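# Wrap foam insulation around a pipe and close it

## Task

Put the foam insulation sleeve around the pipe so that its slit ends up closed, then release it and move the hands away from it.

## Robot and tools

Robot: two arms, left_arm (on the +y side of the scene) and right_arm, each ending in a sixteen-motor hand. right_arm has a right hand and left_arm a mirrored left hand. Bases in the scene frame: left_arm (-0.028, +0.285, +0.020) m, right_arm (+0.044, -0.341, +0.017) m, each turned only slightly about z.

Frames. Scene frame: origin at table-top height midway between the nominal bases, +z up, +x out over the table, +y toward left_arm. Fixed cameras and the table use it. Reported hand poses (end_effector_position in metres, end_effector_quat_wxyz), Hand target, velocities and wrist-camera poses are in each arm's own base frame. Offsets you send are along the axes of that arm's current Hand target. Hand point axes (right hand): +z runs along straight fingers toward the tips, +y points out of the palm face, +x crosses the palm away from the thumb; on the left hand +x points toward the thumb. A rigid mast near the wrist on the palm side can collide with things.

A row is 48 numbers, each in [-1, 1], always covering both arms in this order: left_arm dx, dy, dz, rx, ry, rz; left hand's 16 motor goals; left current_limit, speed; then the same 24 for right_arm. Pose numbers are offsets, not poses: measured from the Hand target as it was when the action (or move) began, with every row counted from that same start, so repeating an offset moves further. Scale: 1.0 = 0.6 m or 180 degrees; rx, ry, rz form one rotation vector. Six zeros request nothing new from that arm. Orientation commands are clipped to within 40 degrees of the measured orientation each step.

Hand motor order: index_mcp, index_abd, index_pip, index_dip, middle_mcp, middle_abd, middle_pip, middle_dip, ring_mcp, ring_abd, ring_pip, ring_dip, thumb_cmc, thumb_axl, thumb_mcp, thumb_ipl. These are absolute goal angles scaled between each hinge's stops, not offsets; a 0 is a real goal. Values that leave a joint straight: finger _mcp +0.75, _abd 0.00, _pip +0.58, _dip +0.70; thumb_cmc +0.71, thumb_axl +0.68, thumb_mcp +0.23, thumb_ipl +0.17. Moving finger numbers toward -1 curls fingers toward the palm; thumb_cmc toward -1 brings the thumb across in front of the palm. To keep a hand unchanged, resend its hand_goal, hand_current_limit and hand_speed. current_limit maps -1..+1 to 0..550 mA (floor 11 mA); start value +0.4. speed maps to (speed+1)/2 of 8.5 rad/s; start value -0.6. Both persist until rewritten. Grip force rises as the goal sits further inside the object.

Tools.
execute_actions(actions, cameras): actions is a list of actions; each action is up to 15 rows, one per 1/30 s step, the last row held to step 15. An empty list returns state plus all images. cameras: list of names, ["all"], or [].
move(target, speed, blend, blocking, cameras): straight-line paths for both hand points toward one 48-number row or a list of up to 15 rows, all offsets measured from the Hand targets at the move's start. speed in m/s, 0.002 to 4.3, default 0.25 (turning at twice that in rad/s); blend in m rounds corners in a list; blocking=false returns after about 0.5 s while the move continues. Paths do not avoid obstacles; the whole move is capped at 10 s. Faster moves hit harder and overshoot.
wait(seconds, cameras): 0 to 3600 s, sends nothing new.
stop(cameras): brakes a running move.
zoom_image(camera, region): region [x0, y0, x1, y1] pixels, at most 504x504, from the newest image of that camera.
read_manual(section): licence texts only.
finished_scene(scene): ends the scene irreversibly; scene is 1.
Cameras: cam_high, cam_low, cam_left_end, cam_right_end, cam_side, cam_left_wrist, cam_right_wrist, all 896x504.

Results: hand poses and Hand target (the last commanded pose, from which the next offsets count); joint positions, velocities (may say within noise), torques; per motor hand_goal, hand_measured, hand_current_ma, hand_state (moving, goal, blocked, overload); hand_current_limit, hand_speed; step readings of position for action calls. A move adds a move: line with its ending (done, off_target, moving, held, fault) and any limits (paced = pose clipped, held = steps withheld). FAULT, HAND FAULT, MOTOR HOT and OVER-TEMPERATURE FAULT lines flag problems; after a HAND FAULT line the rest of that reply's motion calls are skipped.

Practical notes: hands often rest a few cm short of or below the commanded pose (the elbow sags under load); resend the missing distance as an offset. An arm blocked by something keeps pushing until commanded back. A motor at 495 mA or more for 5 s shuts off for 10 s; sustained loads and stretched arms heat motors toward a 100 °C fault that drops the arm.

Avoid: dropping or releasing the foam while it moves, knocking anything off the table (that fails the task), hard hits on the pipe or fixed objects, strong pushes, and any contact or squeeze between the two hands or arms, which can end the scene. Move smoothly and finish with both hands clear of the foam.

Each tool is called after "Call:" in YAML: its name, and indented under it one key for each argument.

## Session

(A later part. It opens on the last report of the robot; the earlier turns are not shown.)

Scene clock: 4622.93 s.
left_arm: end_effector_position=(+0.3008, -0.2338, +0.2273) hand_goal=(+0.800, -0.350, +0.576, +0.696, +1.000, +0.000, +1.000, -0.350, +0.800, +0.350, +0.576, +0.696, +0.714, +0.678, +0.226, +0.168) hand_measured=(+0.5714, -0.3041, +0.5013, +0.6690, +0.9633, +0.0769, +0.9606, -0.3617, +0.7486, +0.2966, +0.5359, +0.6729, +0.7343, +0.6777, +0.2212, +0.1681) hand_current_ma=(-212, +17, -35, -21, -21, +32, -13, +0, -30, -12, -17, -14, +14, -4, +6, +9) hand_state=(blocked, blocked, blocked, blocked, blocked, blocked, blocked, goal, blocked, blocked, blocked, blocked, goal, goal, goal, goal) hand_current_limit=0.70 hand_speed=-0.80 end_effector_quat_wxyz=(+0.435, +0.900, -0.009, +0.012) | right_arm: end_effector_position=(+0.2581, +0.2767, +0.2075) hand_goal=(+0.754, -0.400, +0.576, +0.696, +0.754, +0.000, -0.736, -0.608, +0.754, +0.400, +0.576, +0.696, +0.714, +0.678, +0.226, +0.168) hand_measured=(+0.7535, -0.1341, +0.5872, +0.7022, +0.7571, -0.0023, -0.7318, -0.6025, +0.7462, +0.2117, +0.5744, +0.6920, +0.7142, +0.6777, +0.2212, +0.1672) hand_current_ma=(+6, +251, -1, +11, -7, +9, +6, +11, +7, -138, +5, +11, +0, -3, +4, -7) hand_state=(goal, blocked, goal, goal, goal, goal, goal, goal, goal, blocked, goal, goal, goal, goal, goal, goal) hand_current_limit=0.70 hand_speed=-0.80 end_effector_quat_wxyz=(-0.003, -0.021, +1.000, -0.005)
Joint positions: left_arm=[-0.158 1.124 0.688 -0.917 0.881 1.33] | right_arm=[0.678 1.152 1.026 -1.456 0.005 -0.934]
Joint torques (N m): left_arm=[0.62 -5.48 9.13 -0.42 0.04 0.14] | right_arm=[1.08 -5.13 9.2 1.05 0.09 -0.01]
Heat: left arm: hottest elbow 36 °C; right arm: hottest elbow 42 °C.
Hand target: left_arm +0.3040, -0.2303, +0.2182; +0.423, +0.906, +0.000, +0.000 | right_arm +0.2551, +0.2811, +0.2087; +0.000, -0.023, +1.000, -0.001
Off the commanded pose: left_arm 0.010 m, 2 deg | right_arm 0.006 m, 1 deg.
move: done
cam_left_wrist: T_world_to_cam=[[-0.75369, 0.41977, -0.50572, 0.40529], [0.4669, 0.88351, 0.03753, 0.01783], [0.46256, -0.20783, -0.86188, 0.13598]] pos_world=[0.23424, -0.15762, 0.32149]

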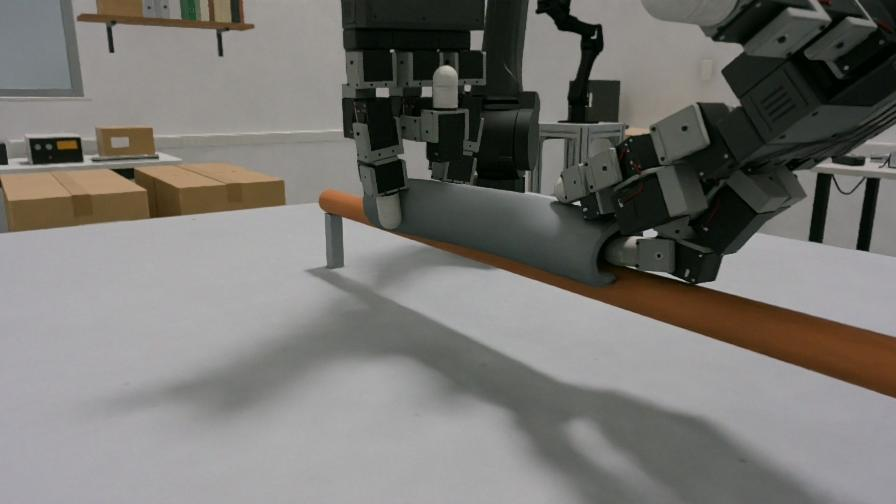

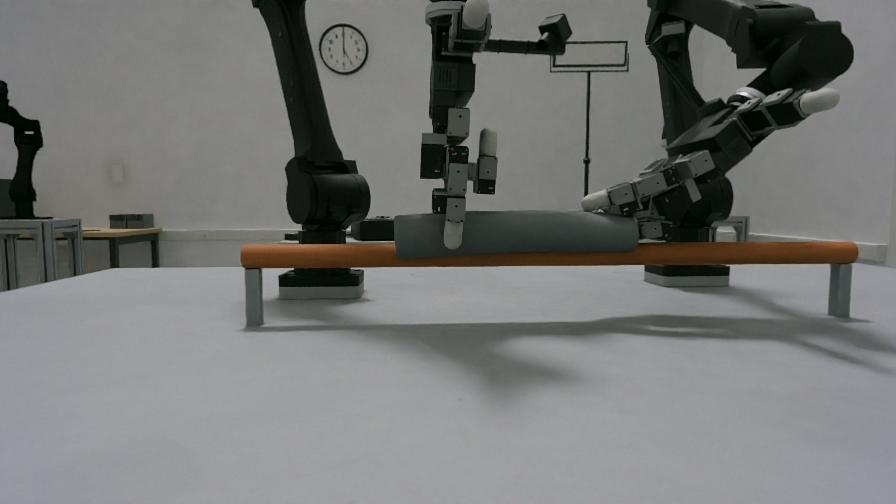

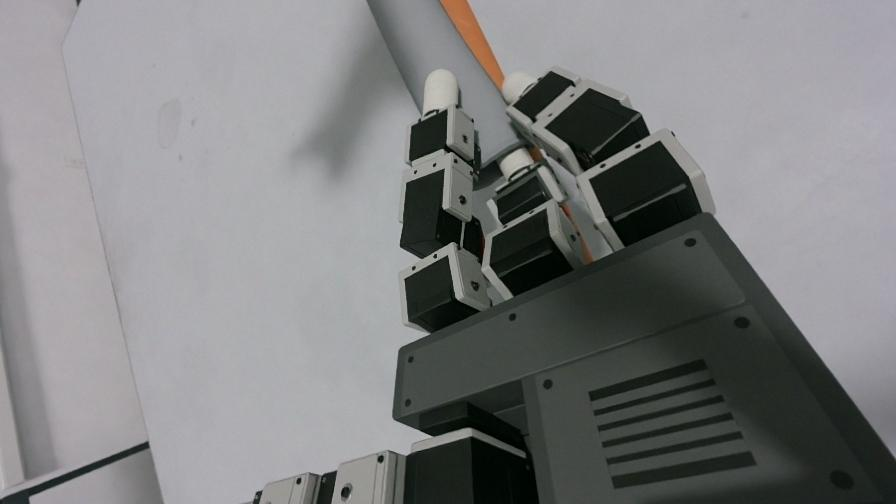

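Call:
move:
  target:
    - [0,-0.0107,-0.0128,0,0,0,0.8,-0.35,0.576,0.696,1,0,1,-0.35,0.8,0.35,0.576,0.696,0.714,0.678,0.226,0.168,0.7,-0.8, 0,0,0,0,0,0,0.754,-0.4,0.576,0.696,0.754,0,-0.737,-0.609,0.754,0.4,0.576,0.696,0.714,0.678,0.226,0.168,0.7,-0.8]
  speed: 0.04
  cameras: ["cam_left_end","cam_side","cam_left_wrist"]

Call:
zoom_image:
  camera: "cam_left_end"
  region: [500, 150, 760, 320]

Call:
zoom_image:
  camera: "cam_left_wrist"
  region: [400, 0, 660, 220]

Scene clock: 4630.77 s.
left_arm: end_effector_position=(+0.2984, -0.2242, +0.2261) hand_goal=(+0.800, -0.350, +0.576, +0.696, +1.000, +0.000, +1.000, -0.350, +0.800, +0.350, +0.576, +0.696, +0.714, +0.678, +0.226, +0.168) hand_measured=(+0.5774, -0.3055, +0.5025, +0.6690, +0.9537, +0.0769, +0.9593, -0.3617, +0.7571, +0.2952, +0.5359, +0.6729, +0.7330, +0.6777, +0.2212, +0.1672) hand_current_ma=(-208, +15, -36, -21, -28, +33, -10, +3, -22, -12, -15, -17, +11, +1, +4, +8) hand_state=(blocked, blocked, blocked, blocked, blocked, blocked, blocked, goal, blocked, blocked, blocked, blocked, goal, goal, goal, goal) hand_current_limit=0.70 hand_speed=-0.80 end_effector_quat_wxyz=(+0.434, +0.901, -0.009, +0.010) | right_arm: end_effector_position=(+0.2587, +0.2778, +0.2078) hand_goal=(+0.754, -0.400, +0.576, +0.696, +0.754, +0.000, -0.736, -0.608, +0.754, +0.400, +0.576, +0.696, +0.714, +0.678, +0.226, +0.168) hand_measured=(+0.7462, -0.1385, +0.5770, +0.6958, +0.7559, -0.0023, -0.7331, -0.6025, +0.7414, +0.2160, +0.5705, +0.6920, +0.7129, +0.6767, +0.2212, +0.1681) hand_current_ma=(+1, +240, -5, +6, -12, +2, +3, +8, +2, -132, +10, +12, +0, -4, -1, -2) hand_state=(goal, blocked, goal, goal, goal, goal, goal, goal, goal, blocked, goal, goal, goal, goal, goal, goal) hand_current_limit=0.70 hand_speed=-0.80 end_effector_quat_wxyz=(-0.002, -0.021, +1.000, -0.004)
Joint positions: left_arm=[-0.125 1.124 0.688 -0.963 0.886 1.384] | right_arm=[0.679 1.152 1.026 -1.452 0.004 -0.934]
Joint torques (N m): left_arm=[1.03 -4.95 9.29 -0.36 0.09 0.14] | right_arm=[0.97 -5.25 9.25 0.85 0.11 -0.01]
Heat: left arm: hottest elbow 36 °C; right arm: hottest elbow 42 °C.
Hand target: left_arm +0.3040, -0.2203, +0.2182; +0.423, +0.906, +0.000, +0.000 | right_arm +0.2551, +0.2810, +0.2087; +0.000, -0.023, +1.000, -0.001
Off the commanded pose: left_arm 0.010 m, 2 deg | right_arm 0.005 m, 0 deg.
move: done
cam_left_wrist: T_world_to_cam=[[-0.75503, 0.42211, -0.50175, 0.39892], [0.4682, 0.8828, 0.03814, 0.0097], [0.45904, -0.20613, -0.86417, 0.13991]] pos_world=[0.23243, -0.14812, 0.32069]

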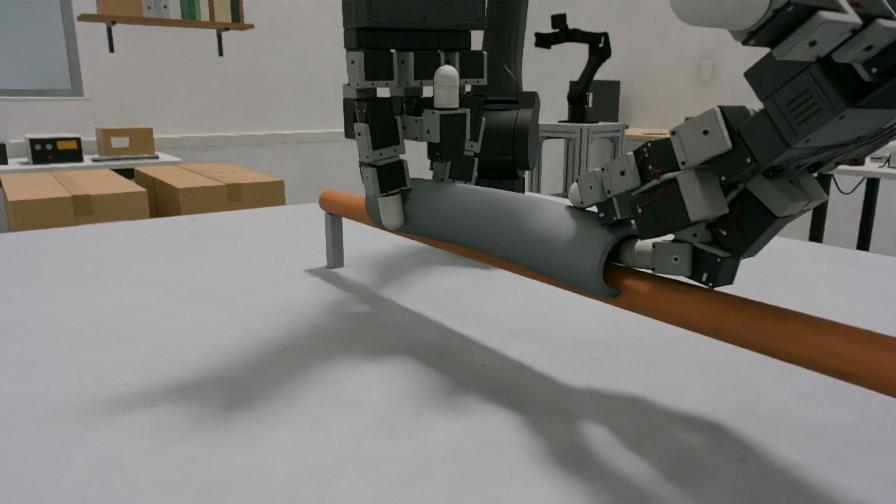

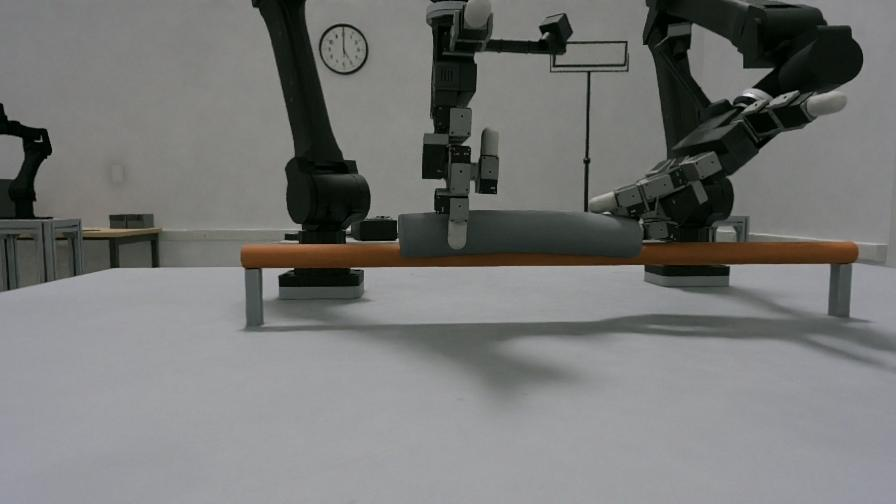

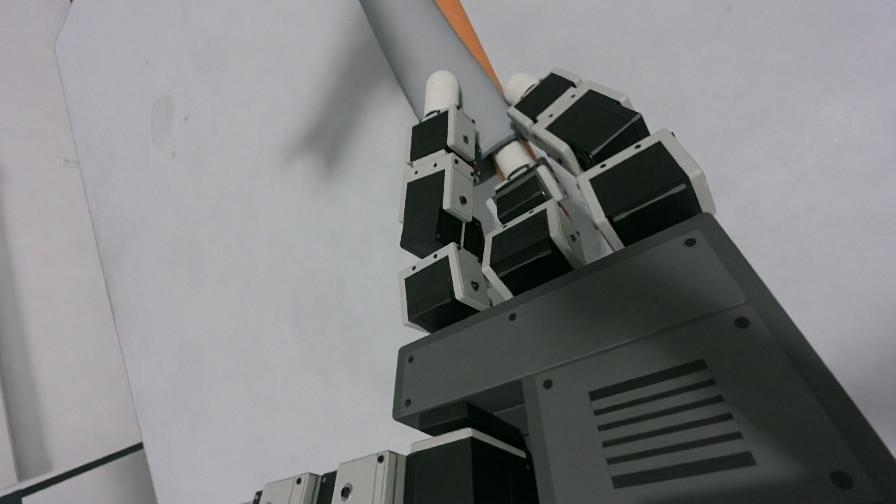

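Scaled by 1.938 from the camera's image (finer frame: 1280x720).

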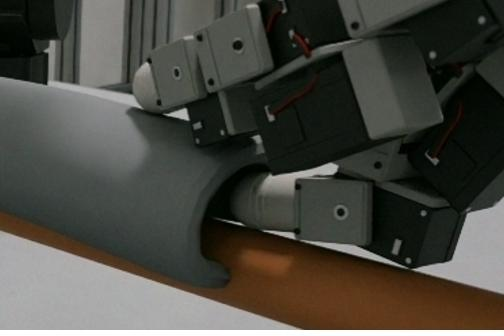

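Scaled by 1.938 from the camera's image (finer frame: 1280x720).

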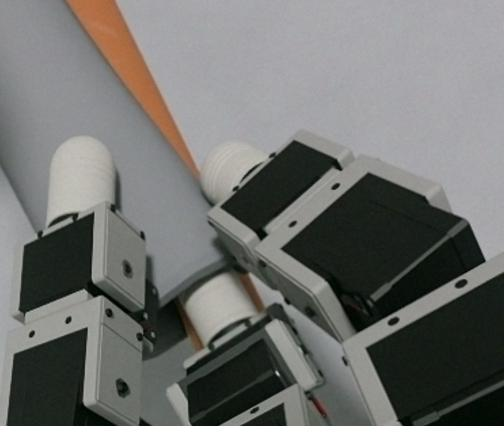

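Call:
move:
  target:
    - [0,-0.0064,-0.0077,0,0,0,0.8,-0.35,0.576,0.696,1,0,1,-0.35,0.8,0.35,0.576,0.696,0.714,0.678,0.226,0.168,0.7,-0.8, 0,0,0,0,0,0,0.754,-0.4,0.576,0.696,0.754,0,-0.737,-0.609,0.754,0.4,0.576,0.696,0.714,0.678,0.226,0.168,0.7,-0.8]
  speed: 0.04
  cameras: ["cam_left_end","cam_side","cam_right_end"]

Call:
zoom_image:
  camera: "cam_left_end"
  region: [500, 150, 760, 320]

Call:
zoom_image:
  camera: "cam_right_end"
  region: [340, 100, 600, 280]

Scene clock: 4637.93 s.
left_arm: end_effector_position=(+0.2974, -0.2175, +0.2254) hand_goal=(+0.800, -0.350, +0.576, +0.696, +1.000, +0.000, +1.000, -0.350, +0.800, +0.350, +0.576, +0.696, +0.714, +0.678, +0.226, +0.168) hand_measured=(+0.5846, -0.3202, +0.5025, +0.6639, +0.9537, +0.0769, +0.9606, -0.3668, +0.7884, +0.2937, +0.5500, +0.6729, +0.7330, +0.6777, +0.2212, +0.1672) hand_current_ma=(-199, +13, -34, -21, -29, +32, -14, -4, -9, -12, -9, -18, +10, -7, +3, +8) hand_state=(blocked, blocked, blocked, blocked, blocked, blocked, blocked, goal, goal, blocked, blocked, blocked, goal, goal, goal, goal) hand_current_limit=0.70 hand_speed=-0.80 end_effector_quat_wxyz=(+0.433, +0.901, -0.007, +0.009) | right_arm: end_effector_position=(+0.2587, +0.2778, +0.2078) hand_goal=(+0.754, -0.400, +0.576, +0.696, +0.754, +0.000, -0.736, -0.608, +0.754, +0.400, +0.576, +0.696, +0.714, +0.678, +0.226, +0.168) hand_measured=(+0.7462, -0.1385, +0.5782, +0.6958, +0.7571, -0.0023, -0.7331, -0.6038, +0.7414, +0.2204, +0.5705, +0.6920, +0.7142, +0.6767, +0.2212, +0.1672) hand_current_ma=(+0, +242, -4, +12, -11, +1, +1, +9, +4, -128, +10, +5, -1, -4, +3, -7) hand_state=(goal, blocked, goal, goal, goal, goal, goal, goal, goal, blocked, goal, goal, goal, goal, goal, goal) hand_current_limit=0.70 hand_speed=-0.80 end_effector_quat_wxyz=(-0.002, -0.021, +1.000, -0.004)
Joint positions: left_arm=[-0.103 1.124 0.688 -0.991 0.888 1.416] | right_arm=[0.679 1.152 1.026 -1.452 0.004 -0.934]
Joint torques (N m): left_arm=[0.67 -4.6 9.48 -0.28 0.11 0.14] | right_arm=[0.97 -5.07 9.22 0.85 0.12 -0.02]
Heat: left arm: hottest elbow 36 °C; right arm: hottest elbow 42 °C.
Hand target: left_arm +0.3040, -0.2143, +0.2182; +0.423, +0.906, +0.000, +0.000 | right_arm +0.2551, +0.2810, +0.2087; +0.000, -0.023, +1.000, -0.001
Off the commanded pose: left_arm 0.010 m, 2 deg | right_arm 0.005 m, 0 deg.
move: done
Images, in order (width x height): cam_left_end 896x504, cam_right_end 896x504, cam_side 896x504.

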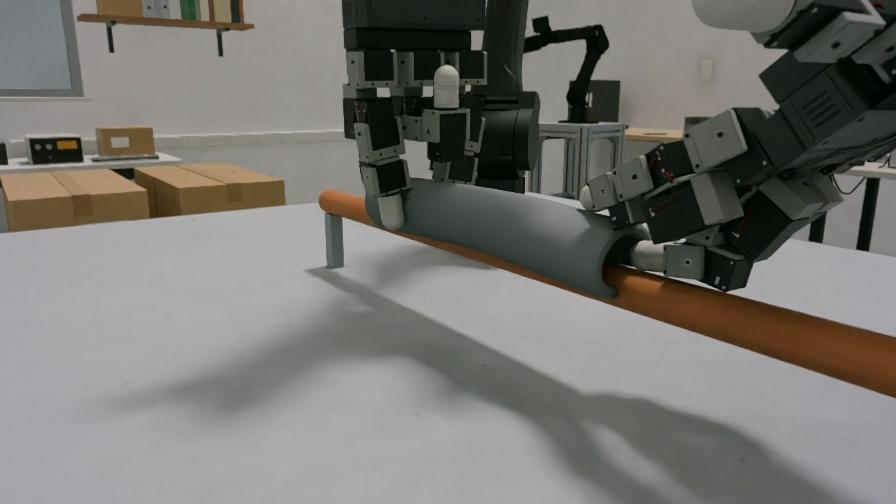

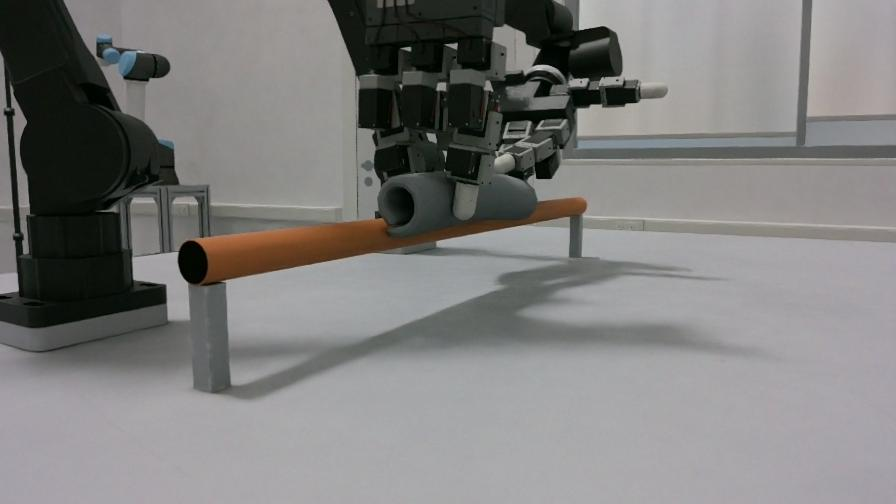

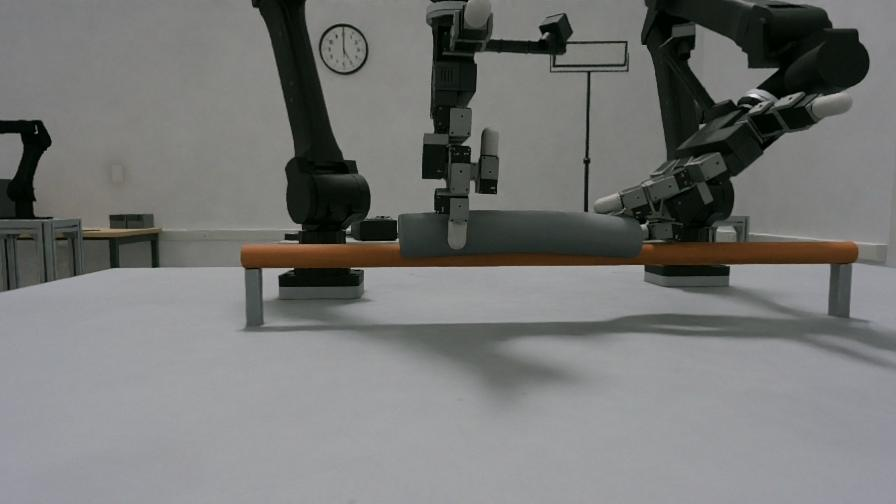

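Scaled by 1.938 from the camera's image (finer frame: 1280x720).

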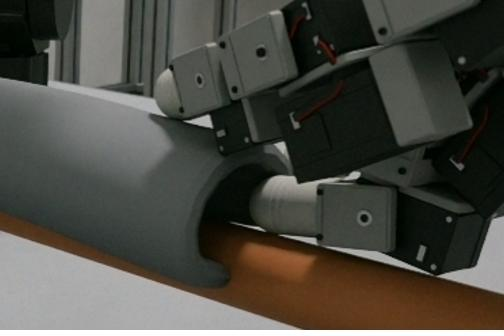

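Scaled by 1.938 from the camera's image (finer frame: 1280x720).

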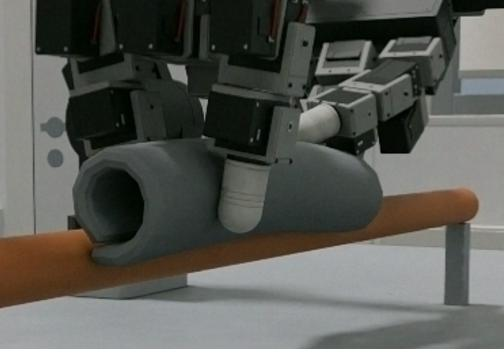

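Call:
move:
  target:
    - [0,-0.0107,-0.0128,0,0,0,0.7,-0.3,0.576,0.696,1,0,1,-0.35,0.7,0.3,0.576,0.696,0.714,0.678,0.226,0.168,0.7,-0.8, 0,0,0,0,0,0,0.754,-0.4,0.576,0.696,0.754,0,-0.737,-0.609,0.754,0.4,0.576,0.696,0.714,0.678,0.226,0.168,0.7,-0.8]
    - [0,0.0276,-0.0449,0,0,0,0.754,-0.05,0.576,0.696,0.754,0,-0.737,-0.609,0.754,0.05,0.576,0.696,0.714,0.678,0.226,0.168,0.7,-0.6, 0,0,0,0,0,0,0.754,-0.4,0.576,0.696,0.754,0,-0.737,-0.609,0.754,0.4,0.576,0.696,0.714,0.678,0.226,0.168,0.7,-0.8]
  speed: 0.05
  cameras: ["cam_left_end","cam_side","cam_left_wrist","cam_high"]

Call:
zoom_image:
  camera: "cam_left_end"
  region: [500, 150, 760, 320]

Call:
zoom_image:
  camera: "cam_left_wrist"
  region: [400, 0, 660, 220]

Scene clock: 4653.17 s.
left_arm: end_effector_position=(+0.2932, -0.2061, +0.2297) hand_goal=(+0.754, -0.050, +0.576, +0.696, +0.754, +0.000, -0.736, -0.608, +0.754, +0.050, +0.576, +0.696, +0.714, +0.678, +0.226, +0.168) hand_measured=(+0.7716, -0.0667, +0.5744, +0.6856, +0.7824, +0.0153, -0.7216, -0.6012, +0.7728, +0.0549, +0.5718, +0.6869, +0.7343, +0.6767, +0.2212, +0.1681) hand_current_ma=(+10, +4, +10, -12, +8, +6, +11, +1, +9, +11, +2, -12, +11, -4, +2, +4) hand_state=(goal, goal, goal, goal, blocked, goal, goal, goal, goal, goal, goal, goal, goal, goal, goal, goal) hand_current_limit=0.70 hand_speed=-0.60 end_effector_quat_wxyz=(+0.423, +0.906, +0.009, -0.022) | right_arm: end_effector_position=(+0.2587, +0.2778, +0.2078) hand_goal=(+0.754, -0.400, +0.576, +0.696, +0.754, +0.000, -0.736, -0.608, +0.754, +0.400, +0.576, +0.696, +0.714, +0.678, +0.226, +0.168) hand_measured=(+0.7559, -0.1429, +0.5821, +0.7022, +0.7559, -0.0023, -0.7331, -0.6025, +0.7402, +0.2248, +0.5693, +0.6932, +0.7142, +0.6767, +0.2212, +0.1681) hand_current_ma=(+1, +235, -1, +11, -9, +5, +2, +11, +6, -120, +6, +7, +2, -3, +7, -3) hand_state=(goal, blocked, goal, goal, goal, goal, goal, goal, goal, blocked, goal, goal, goal, goal, goal, goal) hand_current_limit=0.70 hand_speed=-0.80 end_effector_quat_wxyz=(-0.002, -0.021, +1.000, -0.004)
Joint positions: left_arm=[-0.066 1.127 0.722 -1.137 0.873 1.472] | right_arm=[0.679 1.152 1.026 -1.452 0.004 -0.933]
Joint torques (N m): left_arm=[0.73 -7.36 11.7 -0.09 0.82 0.12] | right_arm=[0.97 -5.19 9.22 0.84 0.11 -0.02]
Heat: left arm: hottest elbow 37 °C; right arm: hottest elbow 42 °C.
Hand target: left_arm +0.3040, -0.2043, +0.2481; +0.423, +0.906, +0.000, +0.000 | right_arm +0.2550, +0.2810, +0.2087; +0.000, -0.023, +1.000, -0.001
Off the commanded pose: left_arm 0.021 m, 3 deg | right_arm 0.005 m, 0 deg.
move: off_target (left_arm); target 2's new numbers were sent with left_arm's hand 0.021 m and 3 deg from that target
cam_left_wrist: T_world_to_cam=[[-0.79161, 0.42991, -0.4342, 0.38601], [0.46597, 0.88441, 0.02614, -0.00027], [0.39525, -0.18163, -0.90044, 0.18122]] pos_world=[0.23407, -0.13279, 0.33079]
Images, in order (width x height): cam_high 896x504, cam_left_end 896x504, cam_side 896x504, cam_left_wrist 896x504.

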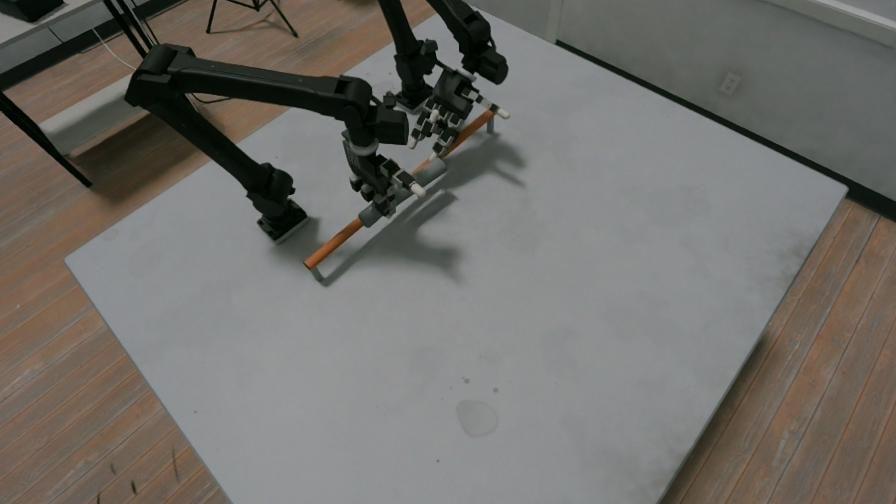

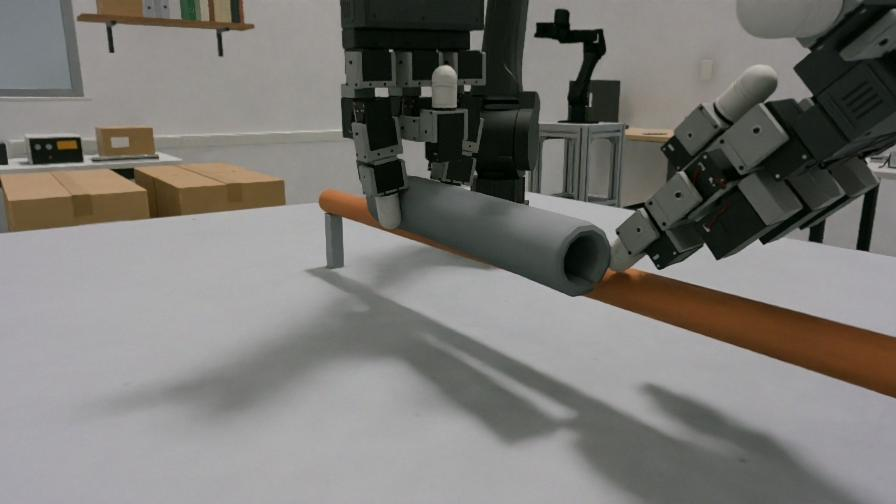

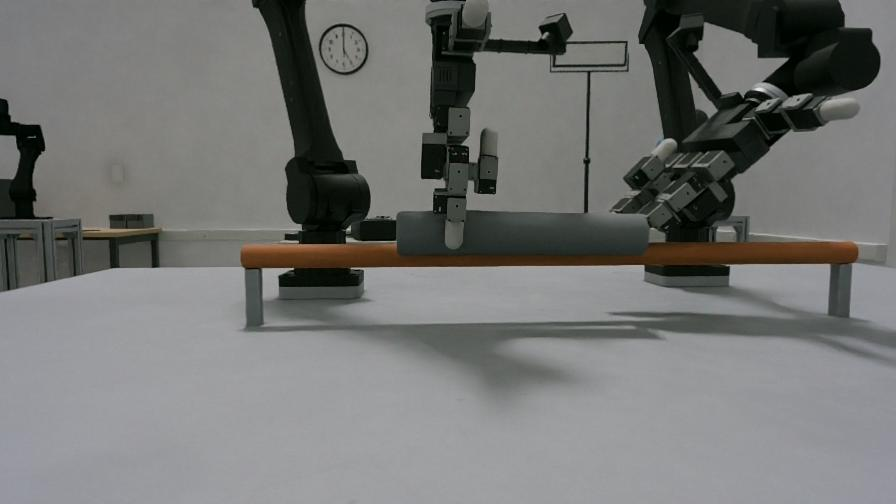

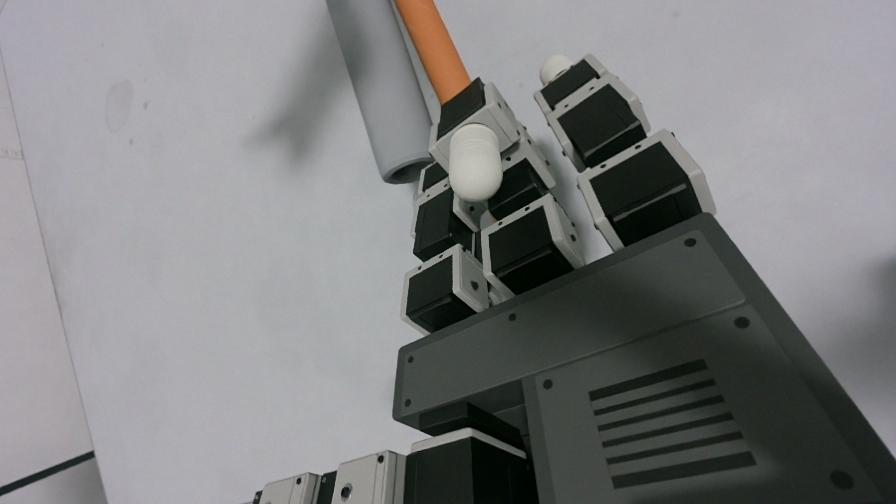

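Scaled by 1.938 from the camera's image (finer frame: 1280x720).

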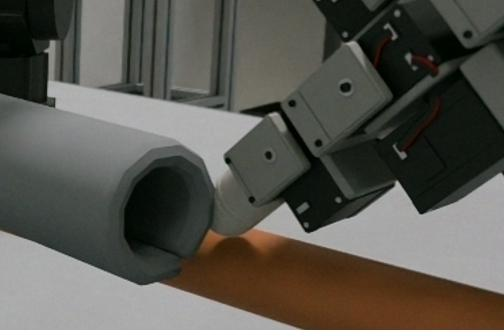

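Scaled by 1.938 from the camera's image (finer frame: 1280x720).

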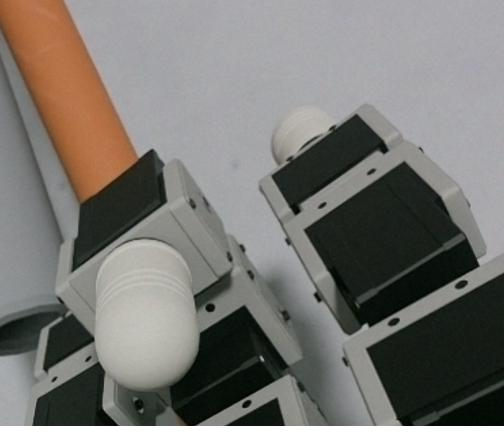

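Call:
move:
  target:
    - [0,0.0062,-0.0705,0,0,0,0.6,-0.05,0.576,0.696,0.754,0,-0.737,-0.609,0.6,0.05,0.576,0.696,0.714,0.678,0.226,0.168,0.7,-0.6, 0,0,0,0,0,0,0.754,-0.4,0.576,0.696,0.754,0,-0.737,-0.609,0.754,0.4,0.576,0.696,0.714,0.678,0.226,0.168,0.7,-0.8]
    - [0.0967,0.0062,-0.0705,0,0,0,0.3,-0.05,0.576,0.696,1,0,1,-0.5,0.3,0.05,0.576,0.696,0.714,0.678,0.226,0.168,0.7,-0.6, 0,0,0,0,0,0,0.754,-0.4,0.576,0.696,0.754,0,-0.737,-0.609,0.754,0.4,0.576,0.696,0.714,0.678,0.226,0.168,0.7,-0.8]
    - [0.0967,-0.044,0.0227,0,0,0,0.3,-0.05,0.576,0.696,1,0,1,-0.5,0.3,0.05,0.576,0.696,0.714,0.678,0.226,0.168,0.7,-0.6, 0,0,0,0,0,0,0.754,-0.4,0.576,0.696,0.754,0,-0.737,-0.609,0.754,0.4,0.576,0.696,0.714,0.678,0.226,0.168,0.7,-0.8]
  speed: 0.08
  cameras: ["cam_left_end","cam_side","cam_left_wrist","cam_right_end"]

Call:
zoom_image:
  camera: "cam_left_end"
  region: [500, 150, 760, 320]

Call:
zoom_image:
  camera: "cam_left_wrist"
  region: [400, 40, 660, 240]

Scene clock: 4725.83 s.
left_arm: end_effector_position=(+0.3624, -0.1948, +0.2312) hand_goal=(+0.300, -0.050, +0.576, +0.696, +1.000, +0.000, +1.000, -0.500, +0.300, +0.050, +0.576, +0.696, +0.714, +0.678, +0.226, +0.168) hand_measured=(+0.3639, -0.0535, +0.5757, +0.6932, +0.9995, +0.0139, +0.9735, -0.5006, +0.3676, +0.0549, +0.5744, +0.6869, +0.7330, +0.6777, +0.2212, +0.1672) hand_current_ma=(+44, +8, +13, -11, -5, +8, -5, +11, +41, +11, -3, -11, +11, -3, +0, +8) hand_state=(blocked, goal, goal, goal, goal, goal, blocked, goal, blocked, goal, goal, goal, goal, goal, goal, goal) hand_current_limit=0.70 hand_speed=-0.60 end_effector_quat_wxyz=(+0.423, +0.906, -0.006, +0.014) | right_arm: end_effector_position=(+0.2587, +0.2778, +0.2078) hand_goal=(+0.754, -0.400, +0.576, +0.696, +0.754, +0.000, -0.736, -0.608, +0.754, +0.400, +0.576, +0.696, +0.714, +0.678, +0.226, +0.168) hand_measured=(+0.7547, -0.1429, +0.5834, +0.7022, +0.7571, -0.0008, -0.7331, -0.6025, +0.7414, +0.2263, +0.5705, +0.6920, +0.7142, +0.6777, +0.2222, +0.1681) hand_current_ma=(+2, +234, -2, +11, -10, +5, -2, +12, +6, -127, +2, +10, -1, +0, +1, -4) hand_state=(goal, blocked, goal, goal, goal, goal, goal, goal, goal, blocked, goal, goal, goal, goal, goal, goal) hand_current_limit=0.70 hand_speed=-0.80 end_effector_quat_wxyz=(-0.002, -0.021, +1.000, -0.004)
Joint positions: left_arm=[-0.02 1.308 0.866 -1.075 0.873 1.539] | right_arm=[0.679 1.152 1.026 -1.452 0.004 -0.933]
Joint torques (N m): left_arm=[-0.73 -8.35 7.15 0.73 0.92 -0.13] | right_arm=[0.97 -5.25 9.22 0.84 0.12 -0.02]
Motor temperatures (°C): left_arm=[25 32 41 23 26 22] | right_arm=[23 29 41 25 23 22]
Heat: left arm: hottest elbow 41 °C; right arm: hottest elbow 41 °C.
Hand target: left_arm +0.3619, -0.1977, +0.2191; +0.423, +0.906, +0.001, +0.000 | right_arm +0.2550, +0.2810, +0.2087; +0.000, -0.023, +1.000, -0.001
Off the commanded pose: left_arm 0.012 m, 2 deg | right_arm 0.005 m, 0 deg.
move: off_target (left_arm); target 2's new numbers were sent with left_arm's hand 0.018 m and 2 deg from that target
cam_left_wrist: T_world_to_cam=[[-0.75692, 0.42753, -0.49425, 0.43742], [0.46048, 0.88558, 0.06083, -0.04828], [0.46371, -0.18155, -0.86719, 0.12483]] pos_world=[0.29544, -0.12159, 0.32739]
Images, in order (width x height): cam_left_end 896x504, cam_right_end 896x504, cam_side 896x504, cam_left_wrist 896x504.

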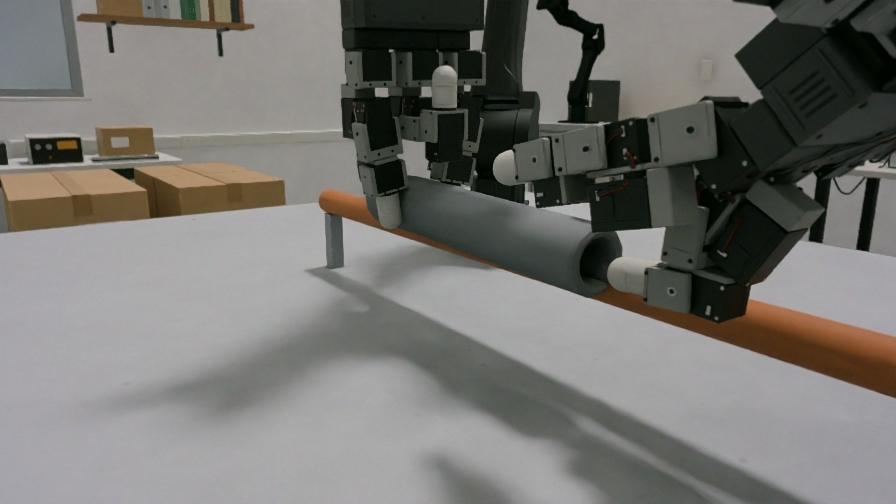

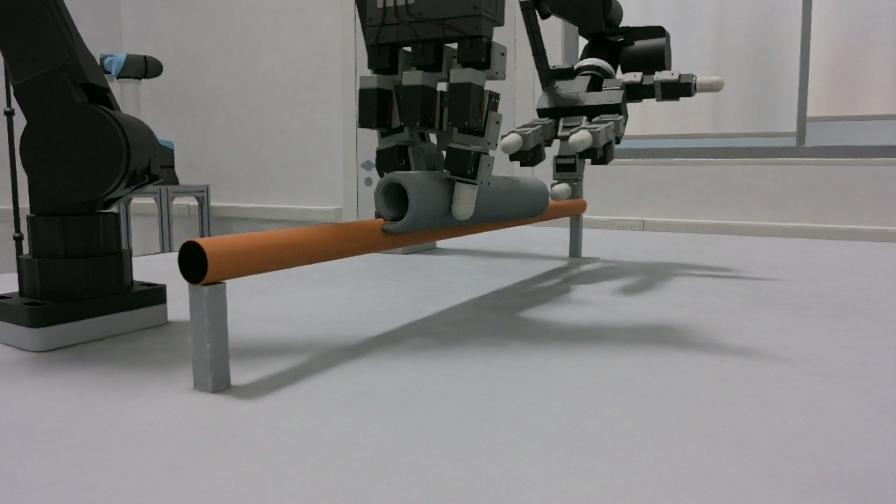

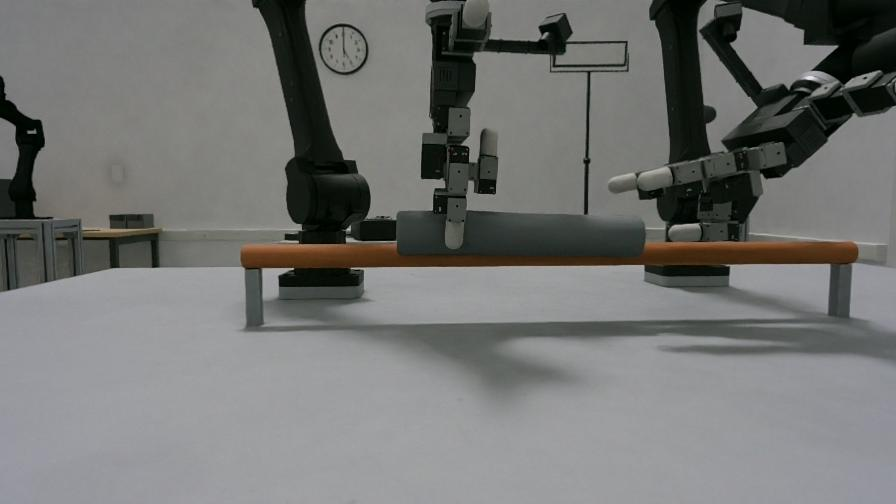

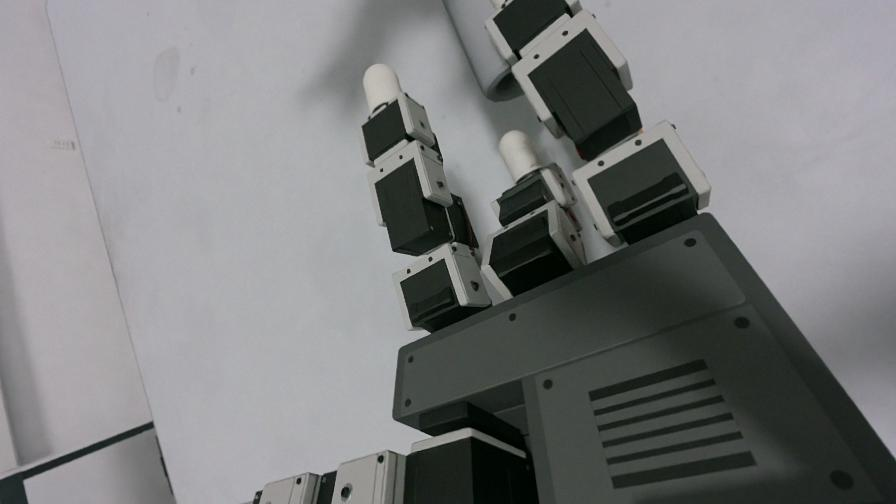

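Scaled by 1.938 from the camera's image (finer frame: 1280x720).

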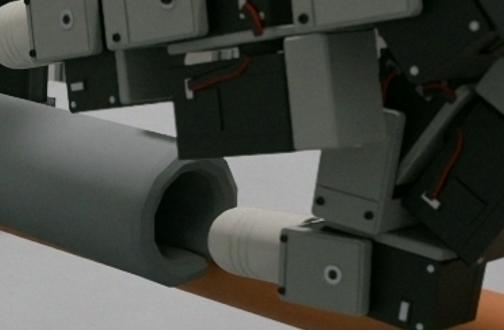

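Scaled by 1.938 from the camera's image (finer frame: 1280x720).

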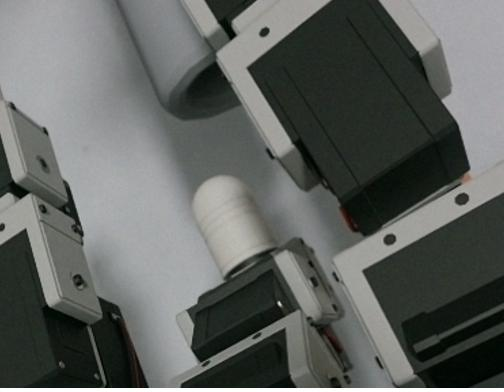

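Call:
move:
  target:
    - [-0.03,0.0163,0.0298,0,0,0,0.2,-0.15,0.576,0.696,1,0,1,-0.5,0.1,-0.1,0.576,0.696,0.714,0.678,0.226,0.168,0.7,-0.6, 0,0,0,0,0,0,0.754,-0.4,0.576,0.696,0.754,0,-0.737,-0.609,0.754,0.4,0.576,0.696,0.714,0.678,0.226,0.168,0.7,-0.8]
  speed: 0.06
  cameras: ["cam_left_end","cam_left_wrist"]

Call:
zoom_image:
  camera: "cam_left_end"
  region: [500, 150, 760, 320]

Call:
zoom_image:
  camera: "cam_left_wrist"
  region: [400, 40, 660, 240]

Scene clock: 4757.57 s.
left_arm: end_effector_position=(+0.3480, -0.2163, +0.2178) hand_goal=(+0.200, -0.150, +0.576, +0.696, +1.000, +0.000, +1.000, -0.500, +0.100, -0.100, +0.576, +0.696, +0.714, +0.678, +0.226, +0.168) hand_measured=(+0.2723, -0.1400, +0.5757, +0.6932, +0.9995, +0.0139, +0.9735, -0.5018, +0.1734, -0.0931, +0.5757, +0.6945, +0.7330, +0.6777, +0.2212, +0.1681) hand_current_ma=(+49, +5, +7, -9, -4, +8, -5, +6, +44, +12, +1, -1, +16, -2, +4, +4) hand_state=(blocked, goal, goal, goal, goal, goal, blocked, goal, blocked, goal, goal, goal, goal, goal, goal, goal) hand_current_limit=0.70 hand_speed=-0.60 end_effector_quat_wxyz=(+0.424, +0.906, -0.001, +0.000) | right_arm: end_effector_position=(+0.2587, +0.2778, +0.2078) hand_goal=(+0.754, -0.400, +0.576, +0.696, +0.754, +0.000, -0.736, -0.608, +0.754, +0.400, +0.576, +0.696, +0.714, +0.678, +0.226, +0.168) hand_measured=(+0.7547, -0.1429, +0.5834, +0.7022, +0.7571, -0.0023, -0.7331, -0.6025, +0.7402, +0.2263, +0.5705, +0.6920, +0.7142, +0.6767, +0.2212, +0.1672) hand_current_ma=(+2, +232, -3, +9, -10, +5, +6, +12, +3, -124, +6, +7, +5, -2, +4, -1) hand_state=(goal, blocked, goal, goal, goal, goal, goal, goal, goal, blocked, goal, goal, goal, goal, goal, goal) hand_current_limit=0.70 hand_speed=-0.80 end_effector_quat_wxyz=(-0.002, -0.021, +1.000, -0.004)
Joint positions: left_arm=[-0.086 1.286 0.807 -0.992 0.872 1.441] | right_arm=[0.679 1.152 1.026 -1.452 0.004 -0.933]
Joint torques (N m): left_arm=[-0.5 -10.23 6.9 0.81 0.81 -0.11] | right_arm=[0.97 -5.25 9.24 0.84 0.12 -0.02]
Heat: left arm: hottest elbow 38 °C; right arm: hottest elbow 41 °C.
Hand target: left_arm +0.3440, -0.2178, +0.2152; +0.423, +0.906, +0.000, +0.000 | right_arm +0.2550, +0.2810, +0.2087; +0.000, -0.023, +1.000, -0.001
Off the commanded pose: left_arm 0.005 m, 0 deg | right_arm 0.005 m, 0 deg.
move: done
cam_left_wrist: T_world_to_cam=[[-0.76978, 0.4287, -0.47291, 0.42909], [0.46445, 0.88442, 0.04574, -0.02014], [0.43786, -0.18443, -0.87992, 0.12711]] pos_world=[0.28401, -0.1427, 0.31569]

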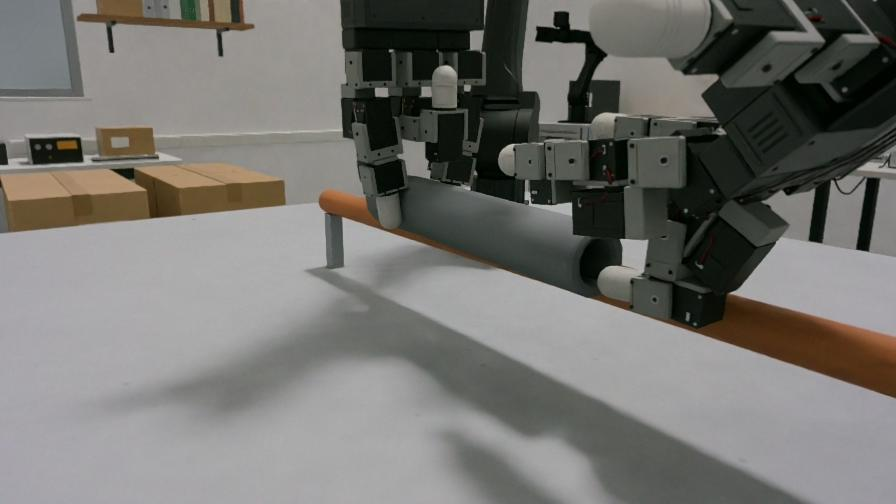

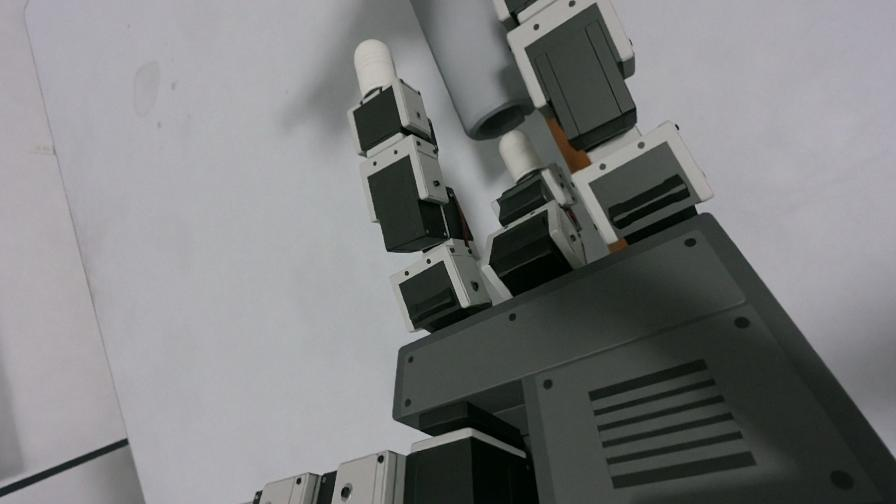

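Scaled by 1.938 from the camera's image (finer frame: 1280x720).

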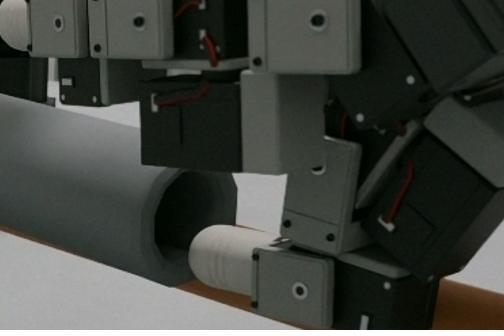

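Scaled by 1.938 from the camera's image (finer frame: 1280x720).

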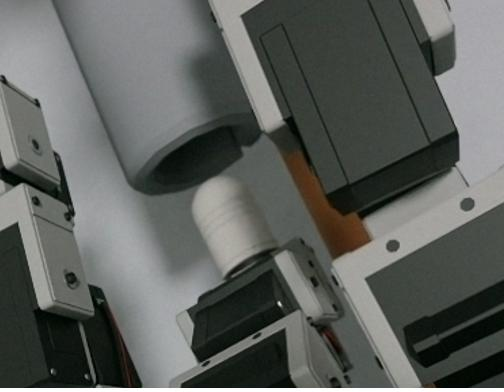

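Call:
move:
  target:
    - [-0.006,0.0153,-0.0128,0,0,0,0.2,-0.15,0.576,0.696,1,0,1,-0.5,0.1,-0.1,0.576,0.696,0.714,0.678,0.226,0.168,0.7,-0.6, 0,0,0,0,0,0,0.754,-0.4,0.576,0.696,0.754,0,-0.737,-0.609,0.754,0.4,0.576,0.696,0.714,0.678,0.226,0.168,0.7,-0.8]
    - [-0.006,0.03,0.0047,0,0,0,0.2,-0.15,0.576,0.696,1,0,1,-0.5,0.1,-0.1,0.576,0.696,0.714,0.678,0.226,0.168,0.7,-0.6, 0,0,0,0,0,0,0.754,-0.4,0.576,0.696,0.754,0,-0.737,-0.609,0.754,0.4,0.576,0.696,0.714,0.678,0.226,0.168,0.7,-0.8]
  speed: 0.05
  cameras: ["cam_left_end","cam_left_wrist"]

Call:
zoom_image:
  camera: "cam_left_end"
  region: [500, 150, 760, 320]

Call:
zoom_image:
  camera: "cam_left_wrist"
  region: [400, 40, 660, 240]

Scene clock: 4774.47 s.
left_arm: end_effector_position=(+0.3427, -0.2301, +0.2268) hand_goal=(+0.200, -0.150, +0.576, +0.696, +1.000, +0.000, +1.000, -0.500, +0.100, -0.100, +0.576, +0.696, +0.714, +0.678, +0.226, +0.168) hand_measured=(+0.2723, -0.1400, +0.5757, +0.6932, +1.0000, +0.0139, +0.9735, -0.5018, +0.1734, -0.0931, +0.5757, +0.6932, +0.7330, +0.6767, +0.2212, +0.1672) hand_current_ma=(+51, +6, +8, -9, -2, +7, -7, +8, +44, +13, +5, -9, +9, -1, +2, +9) hand_state=(blocked, goal, goal, goal, goal, goal, blocked, goal, blocked, goal, goal, goal, goal, goal, goal, goal) hand_current_limit=0.70 hand_speed=-0.60 end_effector_quat_wxyz=(+0.423, +0.906, +0.000, -0.004) | right_arm: end_effector_position=(+0.2587, +0.2778, +0.2078) hand_goal=(+0.754, -0.400, +0.576, +0.696, +0.754, +0.000, -0.736, -0.608, +0.754, +0.400, +0.576, +0.696, +0.714, +0.678, +0.226, +0.168) hand_measured=(+0.7559, -0.1444, +0.5821, +0.7022, +0.7559, -0.0023, -0.7318, -0.6025, +0.7402, +0.2263, +0.5705, +0.6920, +0.7142, +0.6777, +0.2212, +0.1681) hand_current_ma=(+1, +234, -1, +11, -7, +7, -1, +9, +1, -126, +7, +8, +2, +1, +4, -5) hand_state=(goal, blocked, goal, goal, goal, goal, goal, goal, goal, blocked, goal, goal, goal, goal, goal, goal) hand_current_limit=0.70 hand_speed=-0.80 end_effector_quat_wxyz=(-0.002, -0.021, +1.000, -0.004)
Joint positions: left_arm=[-0.13 1.255 0.807 -0.98 0.866 1.374] | right_arm=[0.679 1.152 1.026 -1.452 0.004 -0.933]
Joint torques (N m): left_arm=[-0.44 -10.17 7.6 0.92 0.8 -0.1] | right_arm=[1.03 -5.13 9.24 0.85 0.11 -0.02]
Heat: left arm: hottest elbow 37 °C; right arm: hottest elbow 41 °C.
Hand target: left_arm +0.3403, -0.2316, +0.2272; +0.423, +0.906, +0.000, +0.000 | right_arm +0.2550, +0.2810, +0.2087; +0.000, -0.023, +1.000, -0.001
Off the commanded pose: left_arm 0.003 m, 0 deg | right_arm 0.005 m, 0 deg.
move: done
cam_left_wrist: T_world_to_cam=[[-0.77324, 0.42965, -0.46637, 0.43516], [0.46516, 0.88417, 0.04333, -0.00566], [0.43097, -0.18344, -0.88353, 0.13831]] pos_world=[0.2795, -0.1566, 0.32539]

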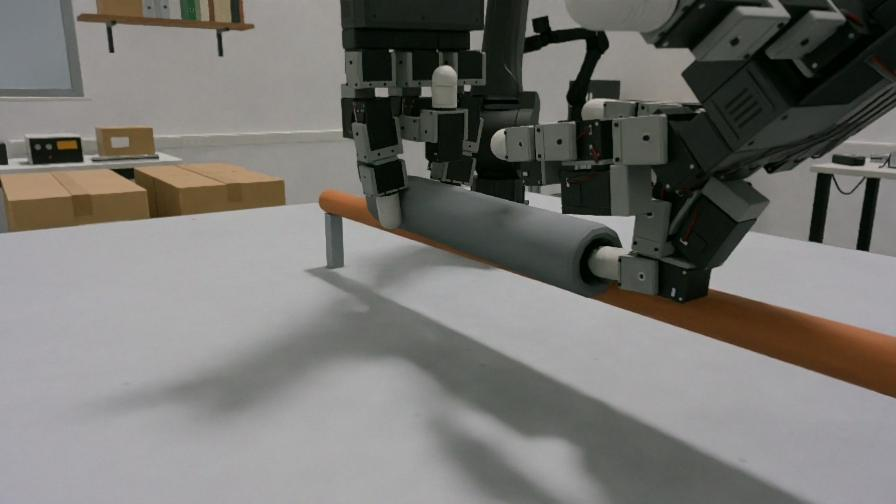

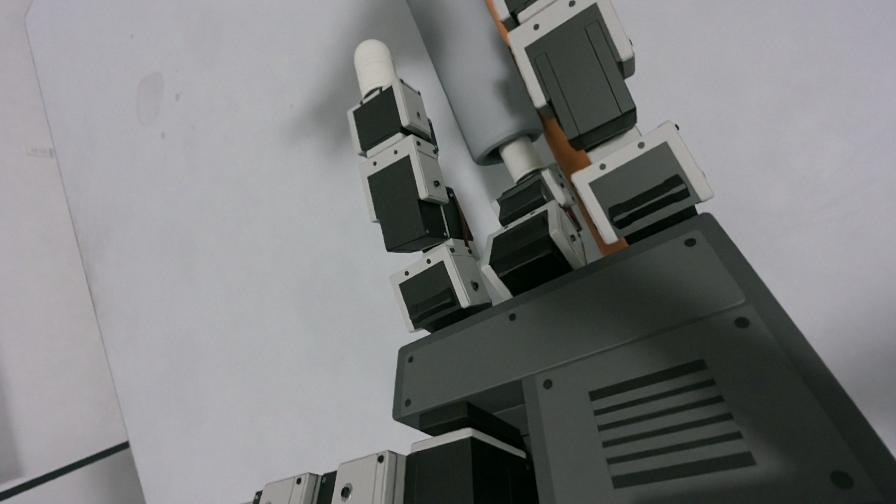

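Scaled by 1.938 from the camera's image (finer frame: 1280x720).

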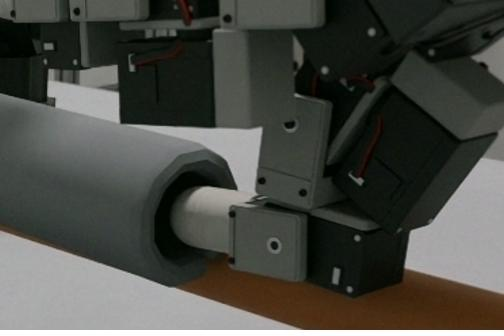

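Scaled by 1.938 from the camera's image (finer frame: 1280x720).

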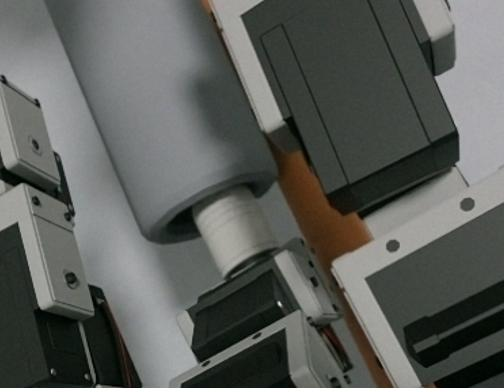

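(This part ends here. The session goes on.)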